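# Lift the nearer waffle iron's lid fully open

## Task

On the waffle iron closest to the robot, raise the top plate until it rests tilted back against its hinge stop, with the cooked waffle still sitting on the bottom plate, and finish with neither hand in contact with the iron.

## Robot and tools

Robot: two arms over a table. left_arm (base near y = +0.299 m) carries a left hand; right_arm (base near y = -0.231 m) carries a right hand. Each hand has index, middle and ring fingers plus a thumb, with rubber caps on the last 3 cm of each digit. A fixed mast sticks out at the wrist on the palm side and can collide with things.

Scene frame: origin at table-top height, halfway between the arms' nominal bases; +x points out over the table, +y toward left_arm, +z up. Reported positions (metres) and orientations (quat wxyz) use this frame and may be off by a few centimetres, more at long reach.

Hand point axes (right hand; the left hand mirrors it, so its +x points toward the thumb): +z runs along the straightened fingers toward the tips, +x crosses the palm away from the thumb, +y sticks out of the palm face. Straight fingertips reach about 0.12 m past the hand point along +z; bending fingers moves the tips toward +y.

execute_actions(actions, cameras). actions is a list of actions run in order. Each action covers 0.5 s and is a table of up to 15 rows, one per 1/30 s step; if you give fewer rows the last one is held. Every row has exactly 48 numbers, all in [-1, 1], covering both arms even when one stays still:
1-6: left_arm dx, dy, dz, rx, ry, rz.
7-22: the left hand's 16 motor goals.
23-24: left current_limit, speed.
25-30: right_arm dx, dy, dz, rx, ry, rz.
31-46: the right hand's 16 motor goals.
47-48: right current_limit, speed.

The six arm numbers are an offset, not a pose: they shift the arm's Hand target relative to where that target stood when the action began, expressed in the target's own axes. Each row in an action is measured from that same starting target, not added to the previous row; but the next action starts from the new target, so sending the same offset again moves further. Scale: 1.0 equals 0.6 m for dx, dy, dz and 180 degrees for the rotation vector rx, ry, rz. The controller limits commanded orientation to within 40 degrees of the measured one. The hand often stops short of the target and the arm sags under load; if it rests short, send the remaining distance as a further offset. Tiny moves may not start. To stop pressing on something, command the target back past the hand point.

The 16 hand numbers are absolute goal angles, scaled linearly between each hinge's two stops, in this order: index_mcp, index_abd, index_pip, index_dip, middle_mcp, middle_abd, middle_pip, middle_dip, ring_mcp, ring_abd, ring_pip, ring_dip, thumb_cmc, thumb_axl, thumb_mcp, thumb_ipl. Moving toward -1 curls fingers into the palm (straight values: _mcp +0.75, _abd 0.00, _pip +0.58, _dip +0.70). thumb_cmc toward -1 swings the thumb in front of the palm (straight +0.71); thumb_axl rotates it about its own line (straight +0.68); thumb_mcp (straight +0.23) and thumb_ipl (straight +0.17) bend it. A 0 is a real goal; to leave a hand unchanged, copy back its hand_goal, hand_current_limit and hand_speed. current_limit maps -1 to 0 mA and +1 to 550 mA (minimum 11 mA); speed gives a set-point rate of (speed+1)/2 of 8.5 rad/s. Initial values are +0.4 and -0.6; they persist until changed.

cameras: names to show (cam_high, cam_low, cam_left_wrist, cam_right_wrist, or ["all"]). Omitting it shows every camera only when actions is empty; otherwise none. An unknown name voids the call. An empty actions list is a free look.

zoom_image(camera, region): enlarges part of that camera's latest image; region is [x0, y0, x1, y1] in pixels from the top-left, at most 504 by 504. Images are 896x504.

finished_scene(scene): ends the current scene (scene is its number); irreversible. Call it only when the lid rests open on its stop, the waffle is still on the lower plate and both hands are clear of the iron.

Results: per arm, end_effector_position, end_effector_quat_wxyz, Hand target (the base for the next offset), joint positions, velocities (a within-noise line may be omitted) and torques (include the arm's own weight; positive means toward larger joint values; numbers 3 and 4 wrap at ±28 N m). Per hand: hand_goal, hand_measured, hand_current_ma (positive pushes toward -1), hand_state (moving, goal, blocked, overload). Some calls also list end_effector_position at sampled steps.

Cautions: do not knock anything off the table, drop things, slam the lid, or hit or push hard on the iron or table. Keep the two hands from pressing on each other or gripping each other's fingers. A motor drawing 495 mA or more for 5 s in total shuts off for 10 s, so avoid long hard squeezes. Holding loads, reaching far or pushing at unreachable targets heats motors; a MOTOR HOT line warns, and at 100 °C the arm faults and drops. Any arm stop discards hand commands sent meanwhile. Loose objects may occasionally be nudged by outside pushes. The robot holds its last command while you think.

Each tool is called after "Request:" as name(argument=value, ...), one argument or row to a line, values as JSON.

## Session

Request:
execute_actions(
  actions=[],
)

Scene clock: 0.00 s.
left_arm: end_effector_position=(+0.3441, +0.5456, +0.2273) hand_goal=(+0.754, +0.000, +0.576, +0.696, +0.754, +0.000, +0.576, +0.696, +0.754, +0.000, +0.576, +0.696, +0.714, +0.678, +0.226, +0.168) hand_measured=(+0.754, +0.000, +0.576, +0.696, +0.754, +0.000, +0.576, +0.696, +0.754, +0.000, +0.576, +0.696, +0.714, +0.678, +0.226, +0.168) hand_current_ma=(+0, +0, +0, +0, +0, +0, +0, +0, +0, +0, +0, +0, +0, +0, +0, +0) hand_state=(goal, goal, goal, goal, goal, goal, goal, goal, goal, goal, goal, goal, goal, goal, goal, goal) hand_current_limit=0.40 hand_speed=-0.60 end_effector_quat_wxyz=(+0.475, +0.046, +0.809, -0.341) | right_arm: end_effector_position=(+0.3267, -0.5714, +0.2519) hand_goal=(+0.754, +0.000, +0.576, +0.696, +0.754, +0.000, +0.576, +0.696, +0.754, +0.000, +0.576, +0.696, +0.714, +0.678, +0.226, +0.168) hand_measured=(+0.754, +0.000, +0.576, +0.696, +0.754, +0.000, +0.576, +0.696, +0.754, +0.000, +0.576, +0.696, +0.714, +0.678, +0.226, +0.168) hand_current_ma=(+0, +0, +0, +0, +0, +0, +0, +0, +0, +0, +0, +0, +0, +0, +0, +0) hand_state=(goal, goal, goal, goal, goal, goal, goal, goal, goal, goal, goal, goal, goal, goal, goal, goal) hand_current_limit=0.40 hand_speed=-0.60 end_effector_quat_wxyz=(-0.016, +0.985, +0.152, +0.077)
Joint positions: left_arm=[0.986 1.341 1.068 -1.551 1.24 -0.298] | right_arm=[-0.702 1.361 1.259 -1.395 -0.138 0.545]
Joint velocities: within noise
Joint torques (N m): no reading
Heat: left arm: hottest elbow 28 °C; right arm: hottest elbow 27 °C.
Hand target: left_arm +0.3482, +0.5515, +0.2386; +0.481, +0.054, +0.809, -0.332 | right_arm +0.3323, -0.5763, +0.2657; -0.004, +0.984, +0.153, +0.086
camera_calibration:
cam_left_wrist: T_world_to_cam=[[0.242329, -0.285315, 0.927293, -0.166361], [-0.969774, -0.0431087, 0.240166, 0.24331], [-0.0285487, -0.957464, -0.287138, 0.719456], [0, 0, 0, 1]] pos_world=[0.296809, 0.651876, 0.302413]
cam_right_wrist: T_world_to_cam=[[-0.54932, -0.831444, -0.0833596, -0.248309], [-0.588072, 0.31379, 0.745458, 0.11698], [-0.593649, 0.458516, -0.66132, 0.743168], [0, 0, 0, 1]] pos_world=[0.373573, -0.583917, 0.383569]

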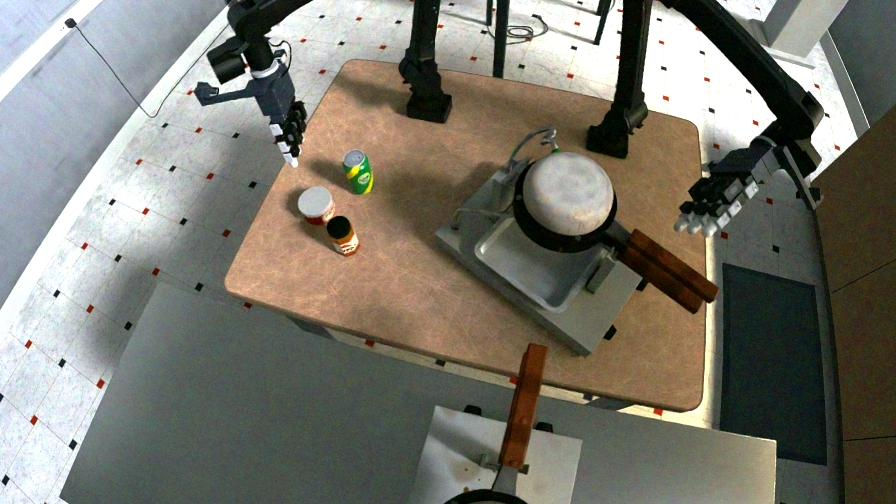

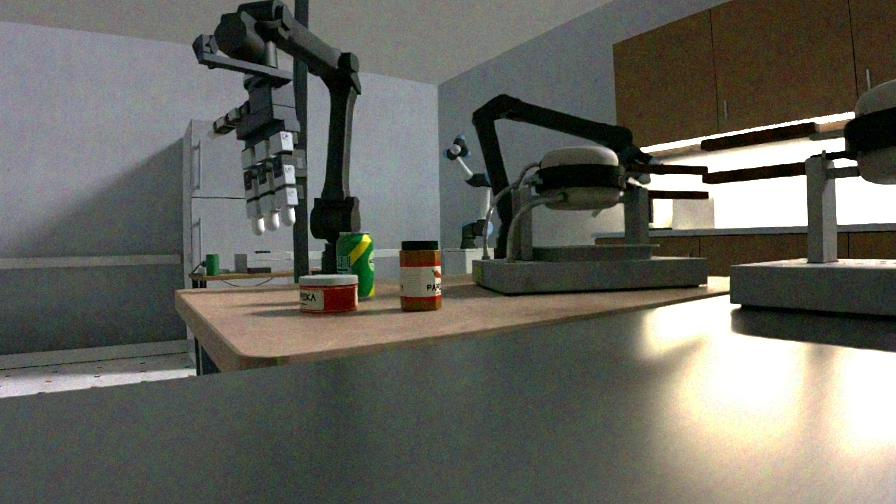

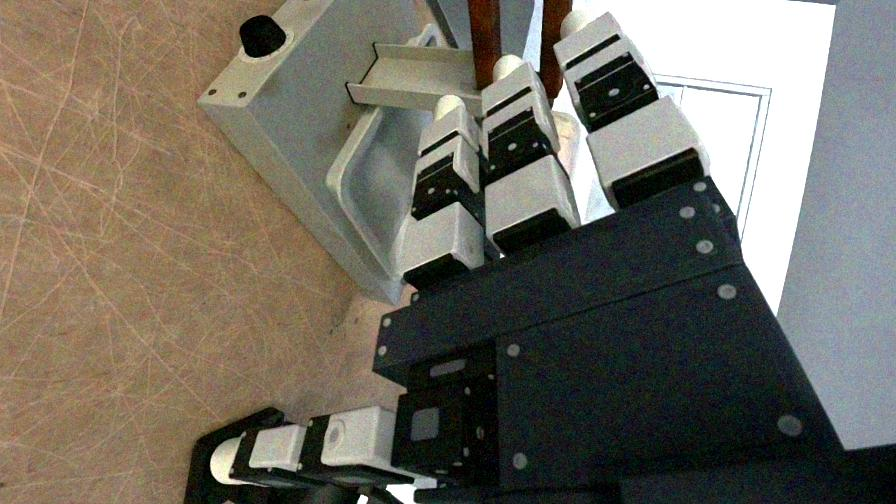

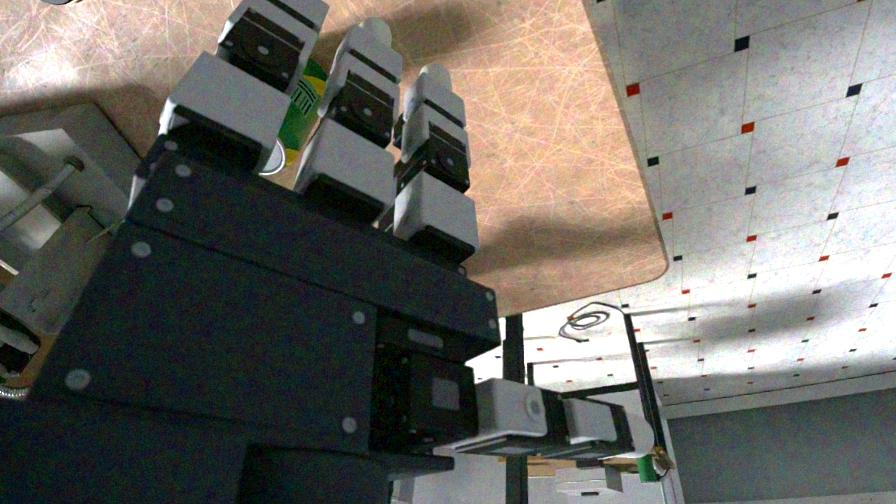

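Request:
zoom_image(
  camera="cam_high",
  region=[500, 120, 760, 370],
)

Request:
zoom_image(
  camera="cam_low",
  region=[460, 120, 720, 300],
)

Request:
zoom_image(
  camera="cam_low",
  region=[610, 150, 710, 210],
)

Scaled by 1.938 from the camera's 896x504 image, which has a finer 1280x720 frame.

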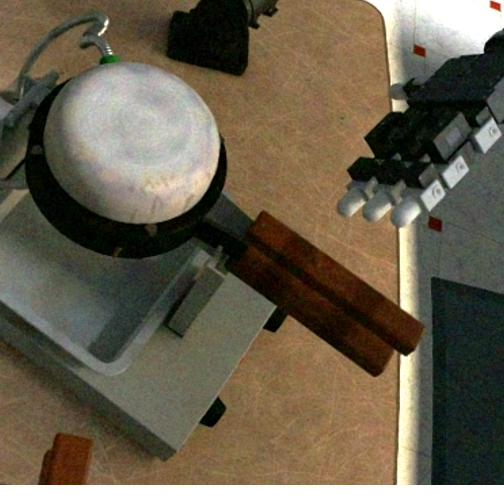

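Scaled by 1.938 from the camera's 896x504 image, which has a finer 1280x720 frame.

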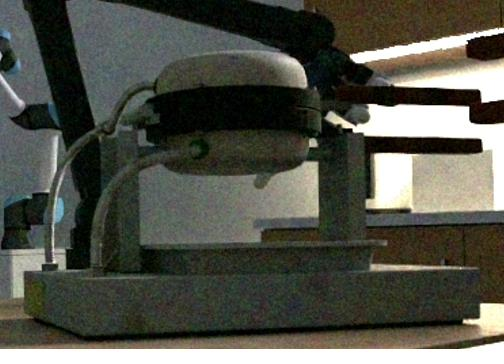

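Scaled by 5.040 from the camera's 896x504 image, which has a finer 1280x720 frame.

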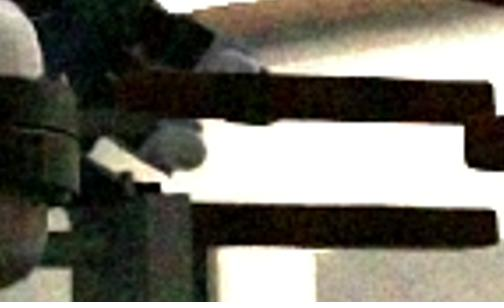

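Request:
execute_actions(
  actions=[
    [[-0.08,-0.051,-0.031,-0.0453,-0.0093,0.161,0.754,0,0.576,0.696,0.754,0,0.576,0.696,0.754,0,0.576,0.696,0.714,0.678,0.226,0.168,0.4,-0.6,0,0,0,0,0,0,0.754,0,0.576,0.696,0.754,0,0.576,0.696,0.754,0,0.576,0.696,0.714,0.678,0.226,0.168,0.4,-0.6]],
    [[-0.093,-0.039,-0.028,-0.0453,-0.0093,0.161,0.754,0,0.576,0.696,0.754,0,0.576,0.696,0.754,0,0.576,0.696,0.714,0.678,0.226,0.168,0.4,-0.6,0,0,0,0,0,0,0.754,0,0.576,0.696,0.754,0,0.576,0.696,0.754,0,0.576,0.696,0.714,0.678,0.226,0.168,0.4,-0.6]],
    [[-0.106,-0.009,-0.001,-0.0453,-0.0093,0.161,0.754,0,0.576,0.696,0.754,0,0.576,0.696,0.754,0,0.576,0.696,0.714,0.678,0.226,0.168,0.4,-0.6,0,0,0,0,0,0,0.754,0,0.576,0.696,0.754,0,0.576,0.696,0.754,0,0.576,0.696,0.714,0.678,0.226,0.168,0.4,-0.6]],
    [[-0.058,-0.028,0.022,-0.0453,-0.0093,0.161,0.754,0,0.576,0.696,0.754,0,0.576,0.696,0.754,0,0.576,0.696,0.714,0.678,0.226,0.168,0.4,-0.6,0,0,0,0,0,0,0.754,0,0.576,0.696,0.754,0,0.576,0.696,0.754,0,0.576,0.696,0.714,0.678,0.226,0.168,0.4,-0.6]],
  ],
  cameras=["all"],
)

Scene clock: 56.23 s.
left_arm: end_effector_position=(+0.3303, +0.4470, +0.4111) hand_goal=(+0.754, +0.000, +0.576, +0.696, +0.754, +0.000, +0.576, +0.696, +0.754, +0.000, +0.576, +0.696, +0.714, +0.678, +0.226, +0.168) hand_measured=(+0.762, +0.002, +0.576, +0.696, +0.762, +0.002, +0.576, +0.696, +0.762, +0.002, +0.576, +0.696, +0.722, +0.678, +0.226, +0.168) hand_current_ma=(+25, +4, +1, +0, +24, +4, +1, +0, +26, +4, +1, +0, +25, -2, +0, -1) hand_state=(goal, goal, goal, goal, goal, goal, goal, goal, goal, goal, goal, goal, goal, goal, goal, goal) hand_current_limit=0.40 hand_speed=-0.60 end_effector_quat_wxyz=(+0.556, +0.583, +0.412, +0.426) | right_arm: end_effector_position=(+0.3267, -0.5714, +0.2519) hand_goal=(+0.754, +0.000, +0.576, +0.696, +0.754, +0.000, +0.576, +0.696, +0.754, +0.000, +0.576, +0.696, +0.714, +0.678, +0.226, +0.168) hand_measured=(+0.754, +0.000, +0.576, +0.696, +0.754, +0.000, +0.576, +0.696, +0.754, +0.000, +0.576, +0.696, +0.714, +0.678, +0.224, +0.168) hand_current_ma=(-2, +0, +1, +0, -2, +0, +1, +0, -2, +0, +1, +0, +0, -1, -6, -1) hand_state=(goal, goal, goal, goal, goal, goal, goal, goal, goal, goal, goal, goal, goal, goal, goal, goal) hand_current_limit=0.40 hand_speed=-0.60 end_effector_quat_wxyz=(-0.016, +0.985, +0.152, +0.077)
Joint positions: left_arm=[0.859 0.793 0.476 0.271 1.15 0.079] | right_arm=[-0.702 1.361 1.259 -1.395 -0.138 0.545]
Joint torques (N m): left_arm=[-1.32 -3.08 10.55 2.1 -0.09 0.08] | right_arm=[-0.79 -12.75 11.33 0.31 -0.04 -0.12]
Heat: left arm: hottest elbow 32 °C; right arm: hottest elbow 32 °C.
Hand target: left_arm +0.3349, +0.4462, +0.4051; +0.567, +0.574, +0.410, +0.425 | right_arm +0.3323, -0.5763, +0.2657; -0.004, +0.984, +0.153, +0.086
Off the commanded pose: left_arm 0.008 m, 2 deg | right_arm 0.016 m, 2 deg.
Step readings (end_effector_position of left_arm | right_arm):
0: (+0.3441, +0.5456, +0.2273) | (+0.3267, -0.5714, +0.2519)
1: (+0.3444, +0.5459, +0.2278) | (+0.3267, -0.5714, +0.2519)
2: (+0.3457, +0.5480, +0.2296) | (+0.3267, -0.5714, +0.2519)
4: (+0.3482, +0.5519, +0.2391) | (+0.3267, -0.5714, +0.2519)
8: (+0.3467, +0.5471, +0.2779) | (+0.3267, -0.5714, +0.2519)
15: (+0.3477, +0.5458, +0.3106) | (+0.3267, -0.5714, +0.2519)
16: (+0.3480, +0.5462, +0.3084) | (+0.3267, -0.5714, +0.2519)
17: (+0.3485, +0.5465, +0.3079) | (+0.3267, -0.5714, +0.2519)
19: (+0.3475, +0.5435, +0.3091) | (+0.3267, -0.5714, +0.2519)
23: (+0.3401, +0.5291, +0.3297) | (+0.3267, -0.5714, +0.2519)
30: (+0.3381, +0.5234, +0.3638) | (+0.3267, -0.5714, +0.2519)
31: (+0.3385, +0.5240, +0.3632) | (+0.3267, -0.5714, +0.2519)
32: (+0.3388, +0.5242, +0.3638) | (+0.3267, -0.5714, +0.2519)
34: (+0.3378, +0.5195, +0.3668) | (+0.3267, -0.5714, +0.2519)
38: (+0.3324, +0.5011, +0.3843) | (+0.3267, -0.5714, +0.2519)
45: (+0.3308, +0.4897, +0.4106) | (+0.3267, -0.5714, +0.2519)
46: (+0.3313, +0.4897, +0.4100) | (+0.3267, -0.5714, +0.2519)
47: (+0.3317, +0.4883, +0.4097) | (+0.3267, -0.5714, +0.2519)
49: (+0.3324, +0.4796, +0.4064) | (+0.3267, -0.5714, +0.2519)
53: (+0.3326, +0.4594, +0.3962) | (+0.3267, -0.5714, +0.2519)
60: (+0.3293, +0.4464, +0.4111) | (+0.3267, -0.5714, +0.2519)
camera_calibration:
cam_left_wrist: T_world_to_cam=[[-0.187955, -0.759245, -0.623073, 0.6298], [-0.631818, 0.579164, -0.515146, 0.102327], [0.751983, 0.296844, -0.588561, -0.0171311], [0, 0, 0, 1]] pos_world=[0.195908, 0.423994, 0.435042]
cam_right_wrist: T_world_to_cam=[[-0.54932, -0.831444, -0.0833596, -0.248309], [-0.588072, 0.31379, 0.745458, 0.11698], [-0.593649, 0.458516, -0.66132, 0.743168], [0, 0, 0, 1]] pos_world=[0.373573, -0.583917, 0.383569]

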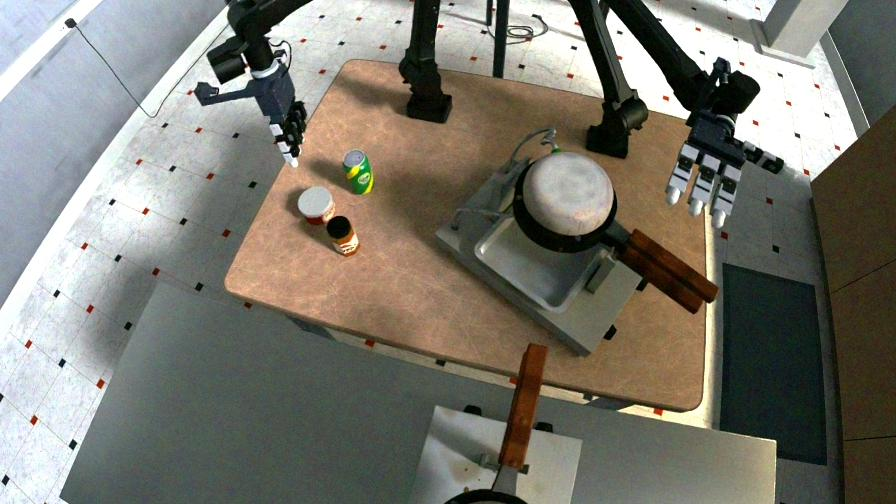

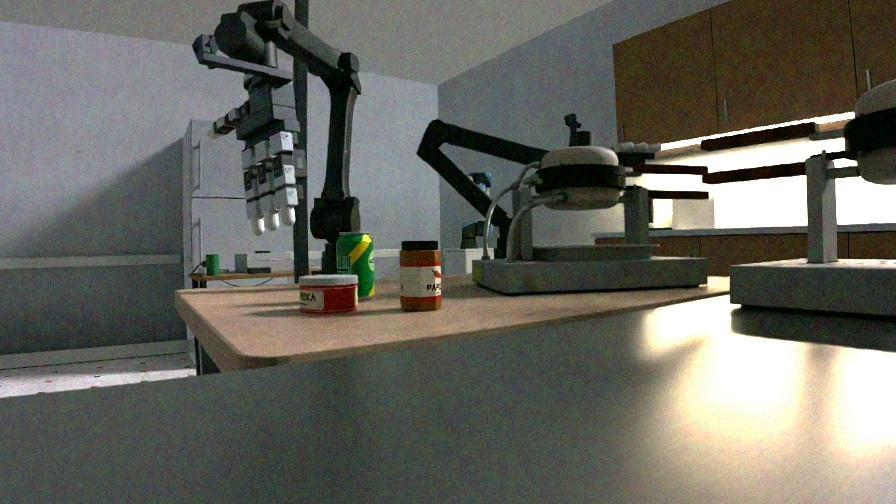

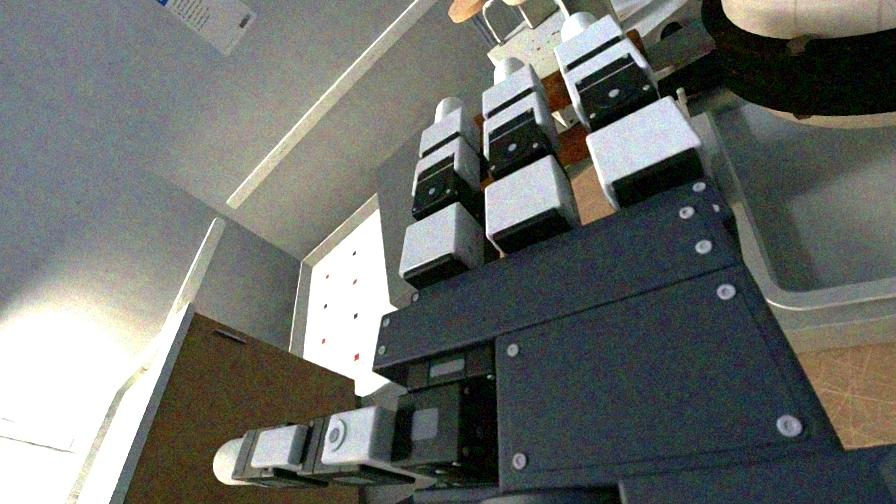

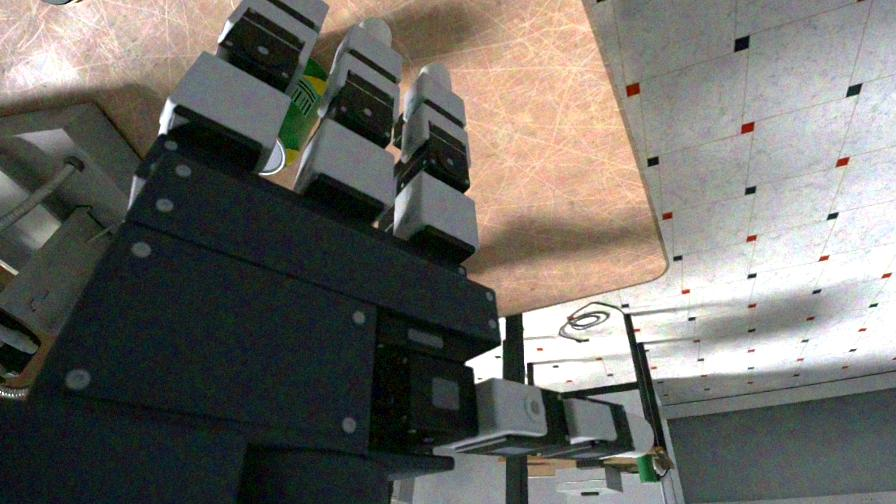

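Request:
execute_actions(
  actions=[
    [[0,-0.075,0,0,0,-0.003,0.754,0,0.576,0.696,0.754,0,0.576,0.696,0.754,0,0.576,0.696,0.714,0.678,0.226,0.168,0.4,-0.6,0,0,0,0,0,0,0.754,0,0.576,0.696,0.754,0,0.576,0.696,0.754,0,0.576,0.696,0.714,0.678,0.226,0.168,0.4,-0.6]],
    [[0,-0.07,0.05,0,0,-0.003,0.754,0,0.576,0.696,0.754,0,0.576,0.696,0.754,0,0.576,0.696,0.714,0.678,0.226,0.168,0.4,-0.6,0,0,0,0,0,0,0.754,0,0.576,0.696,0.754,0,0.576,0.696,0.754,0,0.576,0.696,0.714,0.678,0.226,0.168,0.4,-0.6]],
  ],
  cameras=["cam_low","cam_high"],
)

Request:
zoom_image(
  camera="cam_low",
  region=[610, 150, 710, 210],
)

Request:
zoom_image(
  camera="cam_high",
  region=[600, 160, 740, 320],
)

Scene clock: 70.47 s.
left_arm: end_effector_position=(+0.3614, +0.4415, +0.3220) hand_goal=(+0.754, +0.000, +0.576, +0.696, +0.754, +0.000, +0.576, +0.696, +0.754, +0.000, +0.576, +0.696, +0.714, +0.678, +0.226, +0.168) hand_measured=(+0.762, +0.002, +0.576, +0.696, +0.762, +0.002, +0.576, +0.696, +0.762, +0.002, +0.576, +0.696, +0.724, +0.678, +0.226, +0.168) hand_current_ma=(+27, +4, +1, +0, +26, +4, +1, +0, +27, +3, +1, +0, +28, -2, +0, -1) hand_state=(goal, goal, goal, goal, goal, goal, goal, goal, goal, goal, goal, goal, goal, goal, goal, goal) hand_current_limit=0.40 hand_speed=-0.60 end_effector_quat_wxyz=(+0.566, +0.571, +0.416, +0.426) | right_arm: end_effector_position=(+0.3267, -0.5714, +0.2519) hand_goal=(+0.754, +0.000, +0.576, +0.696, +0.754, +0.000, +0.576, +0.696, +0.754, +0.000, +0.576, +0.696, +0.714, +0.678, +0.226, +0.168) hand_measured=(+0.754, +0.000, +0.576, +0.696, +0.754, +0.000, +0.576, +0.696, +0.754, +0.000, +0.576, +0.696, +0.714, +0.678, +0.224, +0.168) hand_current_ma=(-2, +0, +1, +0, -2, +0, +1, +0, -2, +0, +1, +0, +0, -1, -6, -1) hand_state=(goal, goal, goal, goal, goal, goal, goal, goal, goal, goal, goal, goal, goal, goal, goal, goal) hand_current_limit=0.40 hand_speed=-0.60 end_effector_quat_wxyz=(-0.016, +0.985, +0.152, +0.077)
Joint positions: left_arm=[0.743 1.096 0.327 0.774 1.03 0.011] | right_arm=[-0.702 1.361 1.259 -1.395 -0.138 0.545]
Joint torques (N m): left_arm=[-1.2 -4.6 8.94 2.11 -0.11 0.11] | right_arm=[-0.91 -12.16 11.23 0.43 -0.06 -0.08]
Heat: left arm: hottest elbow 33 °C; right arm: hottest elbow 33 °C.
Hand target: left_arm +0.3643, +0.4384, +0.3183; +0.571, +0.570, +0.415, +0.420 | right_arm +0.3323, -0.5763, +0.2657; -0.004, +0.984, +0.153, +0.086
Off the commanded pose: left_arm 0.006 m, 1 deg | right_arm 0.016 m, 2 deg.
Step readings (end_effector_position of left_arm | right_arm):
0: (+0.3303, +0.4470, +0.4111) | (+0.3267, -0.5714, +0.2519)
1: (+0.3302, +0.4470, +0.4108) | (+0.3267, -0.5714, +0.2519)
2: (+0.3296, +0.4465, +0.4097) | (+0.3267, -0.5714, +0.2519)
4: (+0.3285, +0.4453, +0.4026) | (+0.3267, -0.5714, +0.2519)
8: (+0.3301, +0.4472, +0.3718) | (+0.3267, -0.5714, +0.2519)
15: (+0.3329, +0.4499, +0.3608) | (+0.3267, -0.5714, +0.2519)
16: (+0.3328, +0.4501, +0.3619) | (+0.3267, -0.5714, +0.2519)
17: (+0.3339, +0.4501, +0.3622) | (+0.3267, -0.5714, +0.2519)
19: (+0.3400, +0.4489, +0.3575) | (+0.3267, -0.5714, +0.2519)
23: (+0.3552, +0.4425, +0.3304) | (+0.3267, -0.5714, +0.2519)
30: (+0.3621, +0.4419, +0.3177) | (+0.3267, -0.5714, +0.2519)
Images, in order (width x height): cam_high 896x504, cam_low 896x504.

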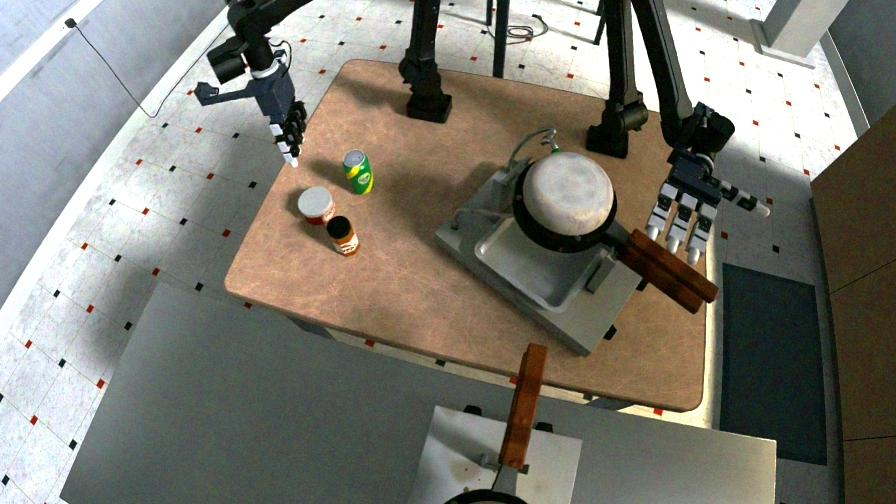

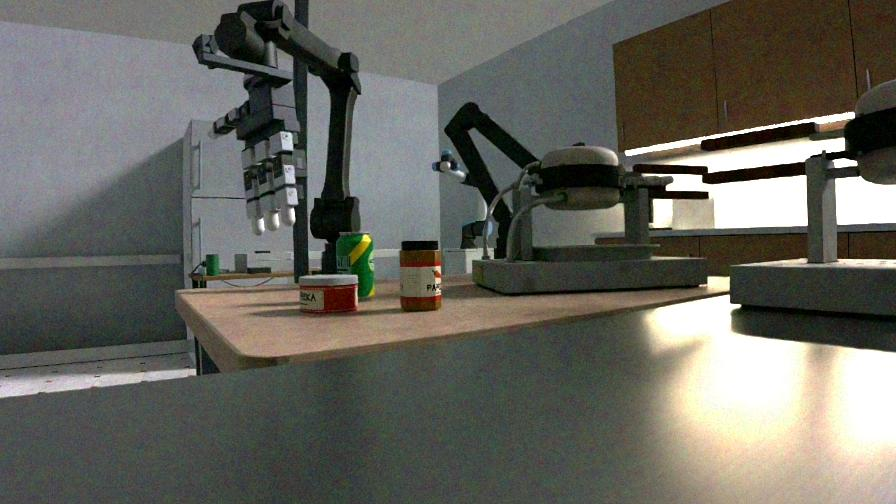

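Scaled by 5.040 from the camera's 896x504 image, which has a finer 1280x720 frame.

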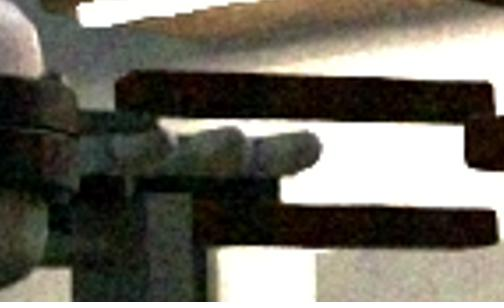

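Scaled by 3.150 from the camera's 896x504 image, which has a finer 1280x720 frame.

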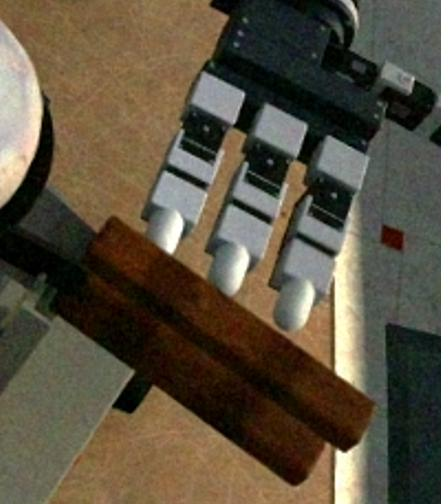

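Request:
execute_actions(
  actions=[
    [[0,-0.016,0.03,0,0,0,0.754,0,0.576,0.696,0.754,0,0.576,0.696,0.754,0,0.576,0.696,0.714,0.678,0.226,0.168,0.4,-0.6,0,0,0,0,0,0,0.754,0,0.576,0.696,0.754,0,0.576,0.696,0.754,0,0.576,0.696,0.714,0.678,0.226,0.168,0.4,-0.6]],
  ],
  cameras=["cam_low","cam_high"],
)

Request:
zoom_image(
  camera="cam_low",
  region=[610, 150, 710, 210],
)

Scene clock: 80.07 s.
left_arm: end_effector_position=(+0.3778, +0.4345, +0.3076) hand_goal=(+0.754, +0.000, +0.576, +0.696, +0.754, +0.000, +0.576, +0.696, +0.754, +0.000, +0.576, +0.696, +0.714, +0.678, +0.226, +0.168) hand_measured=(+0.762, +0.002, +0.576, +0.696, +0.762, +0.002, +0.576, +0.696, +0.762, +0.002, +0.576, +0.696, +0.724, +0.678, +0.226, +0.168) hand_current_ma=(+27, +4, +1, +0, +26, +4, +1, +0, +27, +3, +1, +0, +28, -2, +0, -1) hand_state=(goal, goal, goal, goal, goal, goal, goal, goal, goal, goal, goal, goal, goal, goal, goal, goal) hand_current_limit=0.40 hand_speed=-0.60 end_effector_quat_wxyz=(+0.567, +0.571, +0.418, +0.421) | right_arm: end_effector_position=(+0.3267, -0.5714, +0.2519) hand_goal=(+0.754, +0.000, +0.576, +0.696, +0.754, +0.000, +0.576, +0.696, +0.754, +0.000, +0.576, +0.696, +0.714, +0.678, +0.226, +0.168) hand_measured=(+0.754, +0.000, +0.576, +0.696, +0.754, +0.000, +0.576, +0.696, +0.754, +0.000, +0.576, +0.696, +0.714, +0.678, +0.224, +0.168) hand_current_ma=(-2, +0, +1, +0, -2, +0, +1, +0, -2, +0, +1, +0, +0, -1, -6, -1) hand_state=(goal, goal, goal, goal, goal, goal, goal, goal, goal, goal, goal, goal, goal, goal, goal, goal) hand_current_limit=0.40 hand_speed=-0.60 end_effector_quat_wxyz=(-0.016, +0.985, +0.152, +0.077)
Joint positions: left_arm=[0.682 1.174 0.327 0.845 0.972 0.008] | right_arm=[-0.702 1.361 1.259 -1.395 -0.138 0.545]
Joint torques (N m): left_arm=[-0.91 -5.36 9.24 2.15 -0.14 0.07] | right_arm=[-0.73 -12.4 11.36 0.4 -0.04 -0.15]
Heat: left arm: hottest elbow 32 °C; right arm: hottest elbow 34 °C.
Hand target: left_arm +0.3815, +0.4330, +0.3088; +0.571, +0.570, +0.415, +0.420 | right_arm +0.3323, -0.5763, +0.2657; -0.004, +0.984, +0.153, +0.086
Off the commanded pose: left_arm 0.004 m, 1 deg | right_arm 0.016 m, 2 deg.
Step readings (end_effector_position of left_arm | right_arm):
0: (+0.3614, +0.4415, +0.3220) | (+0.3267, -0.5714, +0.2519)
1: (+0.3615, +0.4417, +0.3220) | (+0.3267, -0.5714, +0.2519)
2: (+0.3624, +0.4421, +0.3219) | (+0.3267, -0.5714, +0.2519)
4: (+0.3664, +0.4411, +0.3195) | (+0.3267, -0.5714, +0.2519)
8: (+0.3753, +0.4360, +0.3092) | (+0.3267, -0.5714, +0.2519)
15: (+0.3780, +0.4349, +0.3067) | (+0.3267, -0.5714, +0.2519)
Images, in order (width x height): cam_high 896x504, cam_low 896x504.

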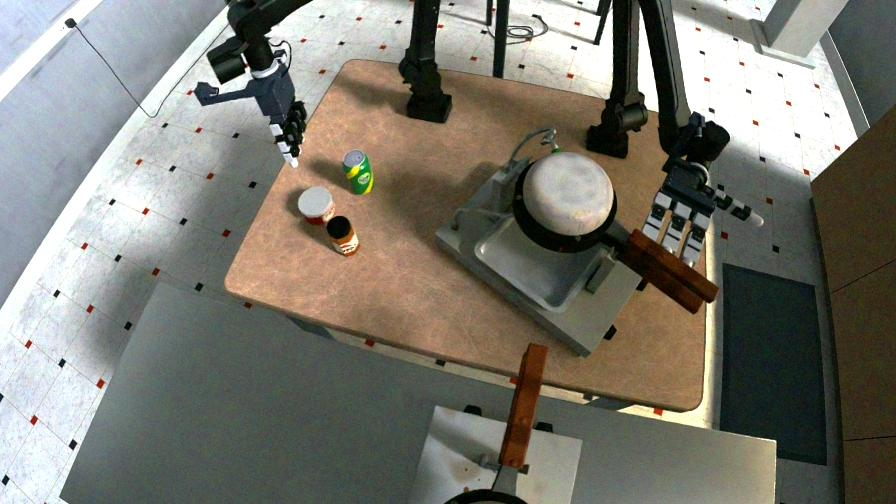

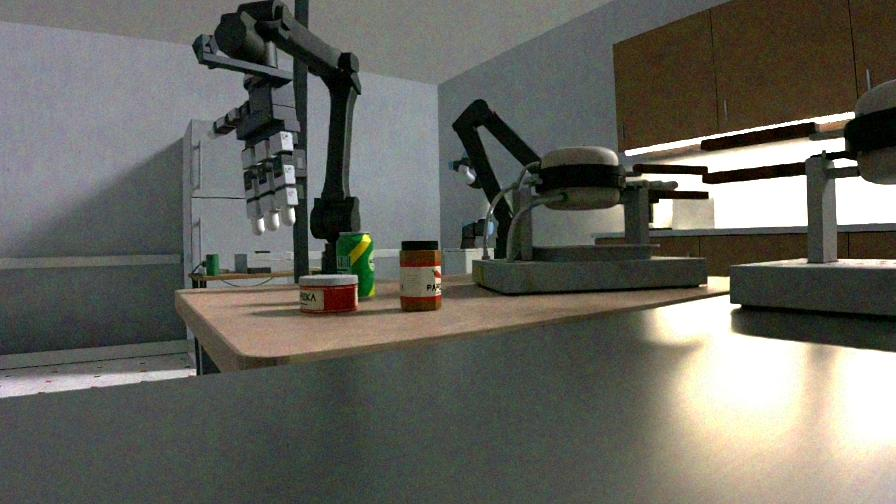

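Scaled by 5.040 from the camera's 896x504 image, which has a finer 1280x720 frame.

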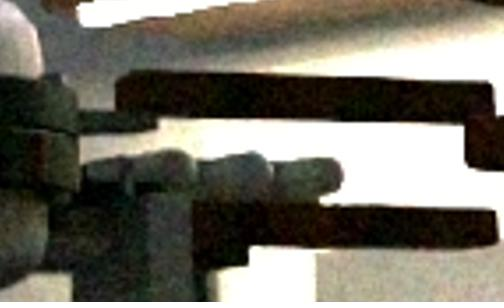

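Request:
execute_actions(
  actions=[
    [[0,0.045,0,0,0,0,0.754,0,0.576,0.696,0.754,0,0.576,0.696,0.754,0,0.576,0.696,0.714,0.678,0.226,0.168,0.4,-0.6,0,0,0,0,0,0,0.754,0,0.576,0.696,0.754,0,0.576,0.696,0.754,0,0.576,0.696,0.714,0.678,0.226,0.168,0.4,-0.6]],
  ],
  cameras=["cam_low","cam_left_wrist"],
)

Request:
zoom_image(
  camera="cam_low",
  region=[610, 150, 710, 210],
)

Scene clock: 101.37 s.
left_arm: end_effector_position=(+0.3746, +0.4326, +0.3133) hand_goal=(+0.754, +0.000, +0.576, +0.696, +0.754, +0.000, +0.576, +0.696, +0.754, +0.000, +0.576, +0.696, +0.714, +0.678, +0.226, +0.168) hand_measured=(+0.762, +0.002, +0.576, +0.696, +0.762, +0.002, +0.576, +0.696, +0.762, +0.002, +0.576, +0.696, +0.724, +0.678, +0.226, +0.168) hand_current_ma=(+27, +4, +1, +0, +26, +4, +1, +0, +27, +3, +1, +0, +28, -2, +0, -1) hand_state=(goal, goal, goal, goal, goal, goal, goal, goal, goal, goal, goal, goal, goal, goal, goal, goal) hand_current_limit=0.40 hand_speed=-0.60 end_effector_quat_wxyz=(+0.569, +0.568, +0.433, +0.407) | right_arm: end_effector_position=(+0.3267, -0.5714, +0.2519) hand_goal=(+0.754, +0.000, +0.576, +0.696, +0.754, +0.000, +0.576, +0.696, +0.754, +0.000, +0.576, +0.696, +0.714, +0.678, +0.226, +0.168) hand_measured=(+0.754, +0.000, +0.576, +0.696, +0.754, +0.000, +0.576, +0.696, +0.754, +0.000, +0.576, +0.696, +0.714, +0.678, +0.224, +0.168) hand_current_ma=(-2, +0, +1, +0, -2, +0, +1, +0, -2, +0, +1, +0, +0, -1, -6, -1) hand_state=(goal, goal, goal, goal, goal, goal, goal, goal, goal, goal, goal, goal, goal, goal, goal, goal) hand_current_limit=0.40 hand_speed=-0.60 end_effector_quat_wxyz=(-0.016, +0.985, +0.152, +0.077)
Joint positions: left_arm=[0.682 1.1 0.327 0.736 0.971 0] | right_arm=[-0.702 1.361 1.259 -1.395 -0.138 0.545]
Joint torques (N m): left_arm=[-0.79 -6.59 12.83 1.33 -0.05 0.18] | right_arm=[-0.91 -12.75 11.19 0.43 -0.03 -0.11]
Heat: left arm: hottest elbow 32 °C; right arm: hottest elbow 34 °C.
Hand target: left_arm +0.3814, +0.4331, +0.3357; +0.571, +0.570, +0.416, +0.420 | right_arm +0.3323, -0.5763, +0.2657; -0.004, +0.984, +0.153, +0.086
Off the commanded pose: left_arm 0.023 m, 2 deg | right_arm 0.016 m, 2 deg.
Step readings (end_effector_position of left_arm | right_arm):
0: (+0.3778, +0.4345, +0.3077) | (+0.3267, -0.5714, +0.2519)
1: (+0.3778, +0.4345, +0.3076) | (+0.3267, -0.5714, +0.2519)
2: (+0.3779, +0.4347, +0.3072) | (+0.3267, -0.5714, +0.2519)
4: (+0.3783, +0.4353, +0.3058) | (+0.3267, -0.5714, +0.2519)
8: (+0.3759, +0.4336, +0.3113) | (+0.3267, -0.5714, +0.2519)
15: (+0.3741, +0.4322, +0.3147) | (+0.3267, -0.5714, +0.2519)
camera_calibration:
cam_left_wrist: T_world_to_cam=[[-0.197673, -0.798152, -0.569104, 0.569831], [-0.645461, 0.542919, -0.537233, 0.115985], [0.737771, 0.261138, -0.622496, -0.0722468], [0, 0, 0, 1]] pos_world=[0.240806, 0.410708, 0.341631]
Images, in order (width x height): cam_low 896x504, cam_left_wrist 896x504.

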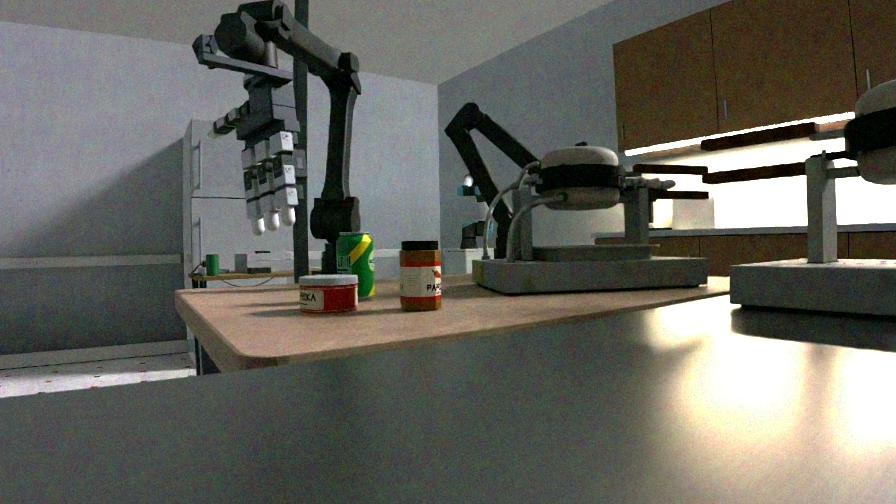

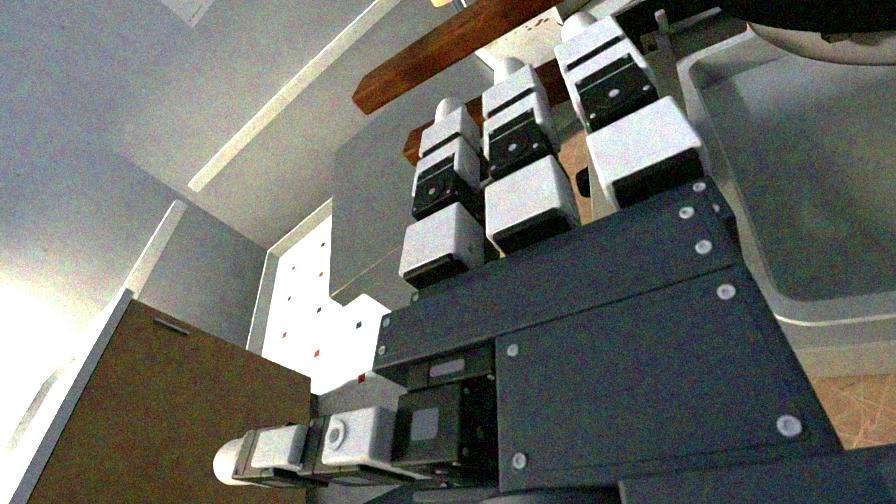

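Scaled by 5.040 from the camera's 896x504 image, which has a finer 1280x720 frame.

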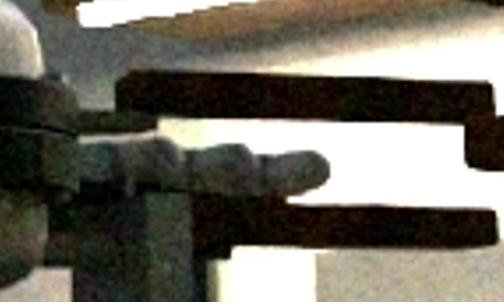

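Request:
execute_actions(
  actions=[
    [[0,0,0.07,0,0,0,0.754,0,0.576,0.696,0.754,0,0.576,0.696,0.754,0,0.576,0.696,0.714,0.678,0.226,0.168,0.4,-0.6,0,0,0,0,0,0,0.754,0,0.576,0.696,0.754,0,0.576,0.696,0.754,0,0.576,0.696,0.714,0.678,0.226,0.168,0.4,-0.6]],
  ],
  cameras=["cam_low","cam_left_wrist"],
)

Request:
zoom_image(
  camera="cam_low",
  region=[610, 150, 710, 210],
)

Scene clock: 105.20 s.
left_arm: end_effector_position=(+0.4070, +0.4193, +0.3097) hand_goal=(+0.754, +0.000, +0.576, +0.696, +0.754, +0.000, +0.576, +0.696, +0.754, +0.000, +0.576, +0.696, +0.714, +0.678, +0.226, +0.168) hand_measured=(+0.762, +0.002, +0.576, +0.696, +0.762, +0.002, +0.576, +0.696, +0.764, +0.008, +0.578, +0.696, +0.724, +0.678, +0.226, +0.168) hand_current_ma=(+27, +3, +1, +0, +26, +2, +1, +0, +29, +17, +5, +0, +28, -2, -1, -1) hand_state=(goal, goal, goal, goal, goal, goal, goal, goal, goal, goal, goal, goal, goal, goal, goal, goal) hand_current_limit=0.40 hand_speed=-0.60 end_effector_quat_wxyz=(+0.566, +0.569, +0.440, +0.402) | right_arm: end_effector_position=(+0.3267, -0.5714, +0.2519) hand_goal=(+0.754, +0.000, +0.576, +0.696, +0.754, +0.000, +0.576, +0.696, +0.754, +0.000, +0.576, +0.696, +0.714, +0.678, +0.226, +0.168) hand_measured=(+0.754, +0.000, +0.576, +0.696, +0.754, +0.000, +0.576, +0.696, +0.754, +0.000, +0.576, +0.696, +0.714, +0.678, +0.224, +0.168) hand_current_ma=(-2, +0, +1, +0, -2, +0, +1, +0, -2, +0, +1, +0, +0, -1, -6, -1) hand_state=(goal, goal, goal, goal, goal, goal, goal, goal, goal, goal, goal, goal, goal, goal, goal, goal) hand_current_limit=0.40 hand_speed=-0.60 end_effector_quat_wxyz=(-0.016, +0.985, +0.152, +0.077)
Joint positions: left_arm=[0.571 1.16 0.367 0.739 0.854 0] | right_arm=[-0.702 1.361 1.259 -1.395 -0.138 0.545]
Joint torques (N m): left_arm=[-1.44 -5.71 14.32 2.41 -0.02 0.19] | right_arm=[-0.44 -12.16 11.22 0.39 -0.03 -0.06]
Heat: left arm: hottest elbow 33 °C; right arm: hottest elbow 34 °C.
Hand target: left_arm +0.4214, +0.4203, +0.3359; +0.571, +0.570, +0.415, +0.420 | right_arm +0.3323, -0.5763, +0.2657; -0.004, +0.984, +0.153, +0.086
Off the commanded pose: left_arm 0.030 m, 4 deg | right_arm 0.016 m, 2 deg.
Step readings (end_effector_position of left_arm | right_arm):
0: (+0.3746, +0.4326, +0.3133) | (+0.3267, -0.5714, +0.2519)
1: (+0.3748, +0.4329, +0.3133) | (+0.3267, -0.5714, +0.2519)
2: (+0.3763, +0.4336, +0.3132) | (+0.3267, -0.5714, +0.2519)
4: (+0.3826, +0.4307, +0.3130) | (+0.3267, -0.5714, +0.2519)
8: (+0.3994, +0.4201, +0.3118) | (+0.3267, -0.5714, +0.2519)
15: (+0.4071, +0.4193, +0.3095) | (+0.3267, -0.5714, +0.2519)
camera_calibration:
cam_left_wrist: T_world_to_cam=[[-0.203576, -0.802487, -0.560866, 0.565282], [-0.657331, 0.53658, -0.529149, 0.147145], [0.725585, 0.260953, -0.636734, -0.0855853], [0, 0, 0, 1]] pos_world=[0.2739, 0.39701, 0.340414]
Images, in order (width x height): cam_low 896x504, cam_left_wrist 896x504.

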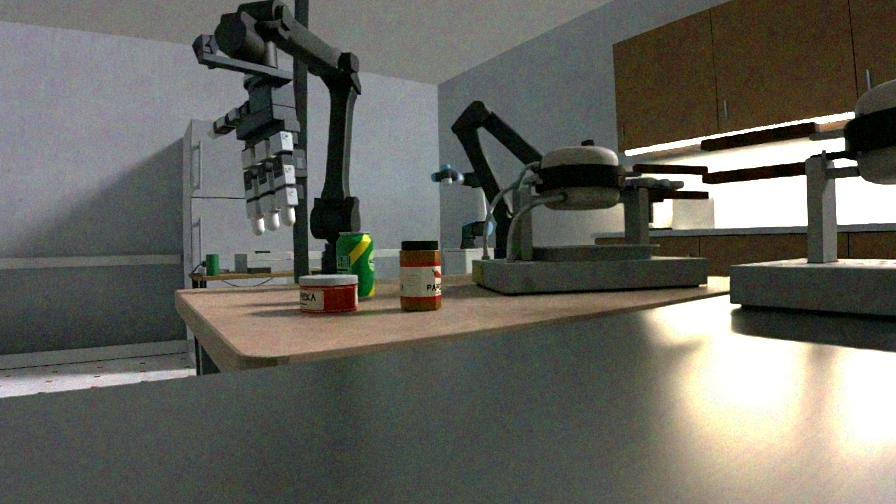

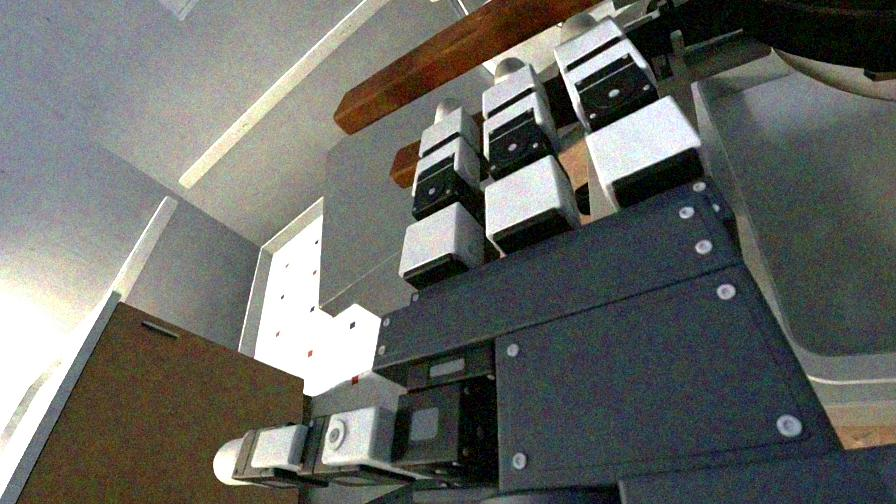

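Scaled by 5.040 from the camera's 896x504 image, which has a finer 1280x720 frame.

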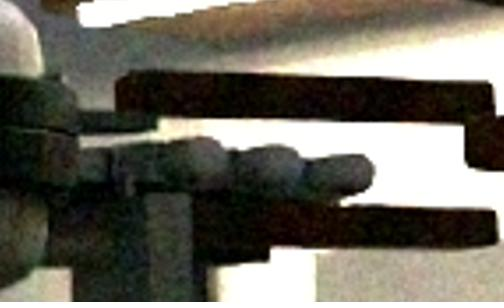

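Request:
execute_actions(
  actions=[
    [[0,0.025,0.05,0,0,0.01,0.754,0,0.576,0.696,0.754,0,0.576,0.696,0.754,0,0.576,0.696,0.714,0.678,0.226,0.168,0.4,-0.6,0,0,0,0,0,0,0.754,0,0.576,0.696,0.754,0,0.576,0.696,0.754,0,0.576,0.696,0.714,0.678,0.226,0.168,0.4,-0.6]],
  ],
  cameras=["cam_low","cam_left_wrist"],
)

Request:
zoom_image(
  camera="cam_low",
  region=[610, 150, 710, 210],
)

Scene clock: 110.40 s.
left_arm: end_effector_position=(+0.4143, +0.4202, +0.3221) hand_goal=(+0.754, +0.000, +0.576, +0.696, +0.754, +0.000, +0.576, +0.696, +0.754, +0.000, +0.576, +0.696, +0.714, +0.678, +0.226, +0.168) hand_measured=(+0.764, +0.002, +0.578, +0.696, +0.768, +0.000, +0.580, +0.696, +0.818, -0.066, +0.670, +0.696, +0.724, +0.678, +0.226, +0.168) hand_current_ma=(+30, +3, +2, +0, +50, +1, +10, +0, +271, -220, +385, +0, +28, -2, -1, -1) hand_state=(goal, goal, goal, goal, goal, goal, goal, goal, blocked, blocked, blocked, goal, goal, goal, goal, goal) hand_current_limit=0.40 hand_speed=-0.60 end_effector_quat_wxyz=(+0.564, +0.566, +0.435, +0.415) | right_arm: end_effector_position=(+0.3267, -0.5714, +0.2519) hand_goal=(+0.754, +0.000, +0.576, +0.696, +0.754, +0.000, +0.576, +0.696, +0.754, +0.000, +0.576, +0.696, +0.714, +0.678, +0.226, +0.168) hand_measured=(+0.754, +0.000, +0.576, +0.696, +0.754, +0.000, +0.576, +0.696, +0.754, +0.000, +0.576, +0.696, +0.714, +0.678, +0.224, +0.168) hand_current_ma=(-2, +0, +1, +0, -2, +0, +1, +0, -2, +0, +1, +0, +0, -1, -6, -1) hand_state=(goal, goal, goal, goal, goal, goal, goal, goal, goal, goal, goal, goal, goal, goal, goal, goal) hand_current_limit=0.40 hand_speed=-0.60 end_effector_quat_wxyz=(-0.016, +0.985, +0.152, +0.077)
Joint positions: left_arm=[0.554 1.16 0.394 0.738 0.825 0] | right_arm=[-0.702 1.361 1.259 -1.395 -0.138 0.545]
Joint torques (N m): left_arm=[-5.42 -4.07 17.7 1.03 -1.66 0.45] | right_arm=[-0.5 -12.28 11.26 0.28 -0.04 -0.14]
Heat: left arm: hottest elbow 33 °C; right arm: hottest elbow 35 °C.
Hand target: left_arm +0.4499, +0.4112, +0.3514; +0.565, +0.576, +0.406, +0.429 | right_arm +0.3323, -0.5763, +0.2657; -0.004, +0.984, +0.153, +0.086
Off the commanded pose: left_arm 0.047 m, 4 deg | right_arm 0.016 m, 2 deg.
Step readings (end_effector_position of left_arm | right_arm):
0: (+0.4070, +0.4193, +0.3097) | (+0.3267, -0.5714, +0.2519)
1: (+0.4072, +0.4197, +0.3098) | (+0.3267, -0.5714, +0.2519)
2: (+0.4081, +0.4197, +0.3105) | (+0.3267, -0.5714, +0.2519)
4: (+0.4099, +0.4198, +0.3130) | (+0.3267, -0.5714, +0.2519)
8: (+0.4131, +0.4200, +0.3200) | (+0.3267, -0.5714, +0.2519)
15: (+0.4142, +0.4200, +0.3220) | (+0.3267, -0.5714, +0.2519)
camera_calibration:
cam_left_wrist: T_world_to_cam=[[-0.182025, -0.796726, -0.576277, 0.567974], [-0.652818, 0.536188, -0.535099, 0.158227], [0.73532, 0.278803, -0.617716, -0.100907], [0, 0, 0, 1]] pos_world=[0.280878, 0.395813, 0.349645]
Images, in order (width x height): cam_low 896x504, cam_left_wrist 896x504.

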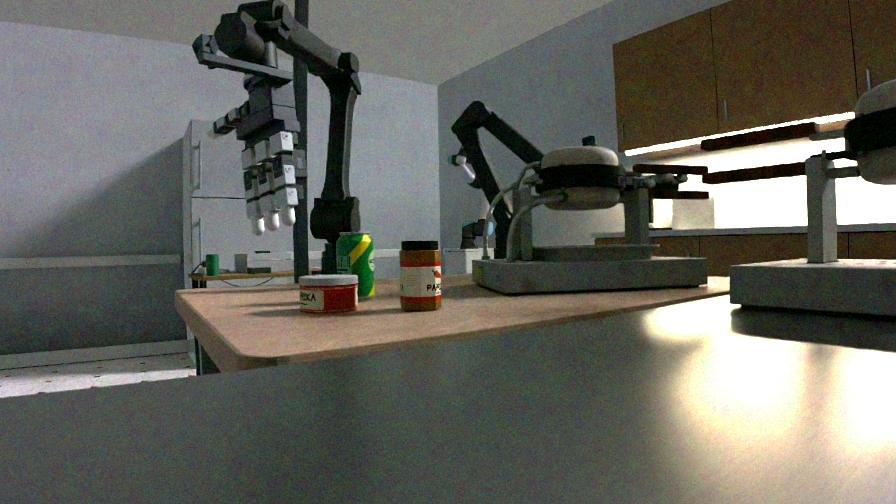

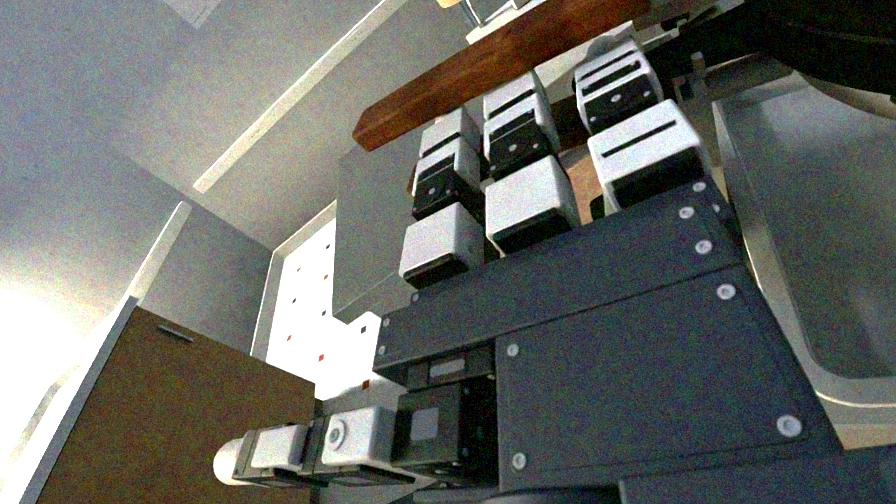

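Scaled by 5.040 from the camera's 896x504 image, which has a finer 1280x720 frame.

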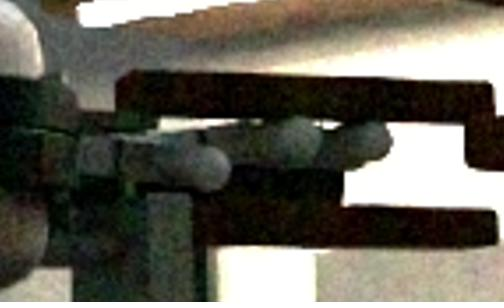

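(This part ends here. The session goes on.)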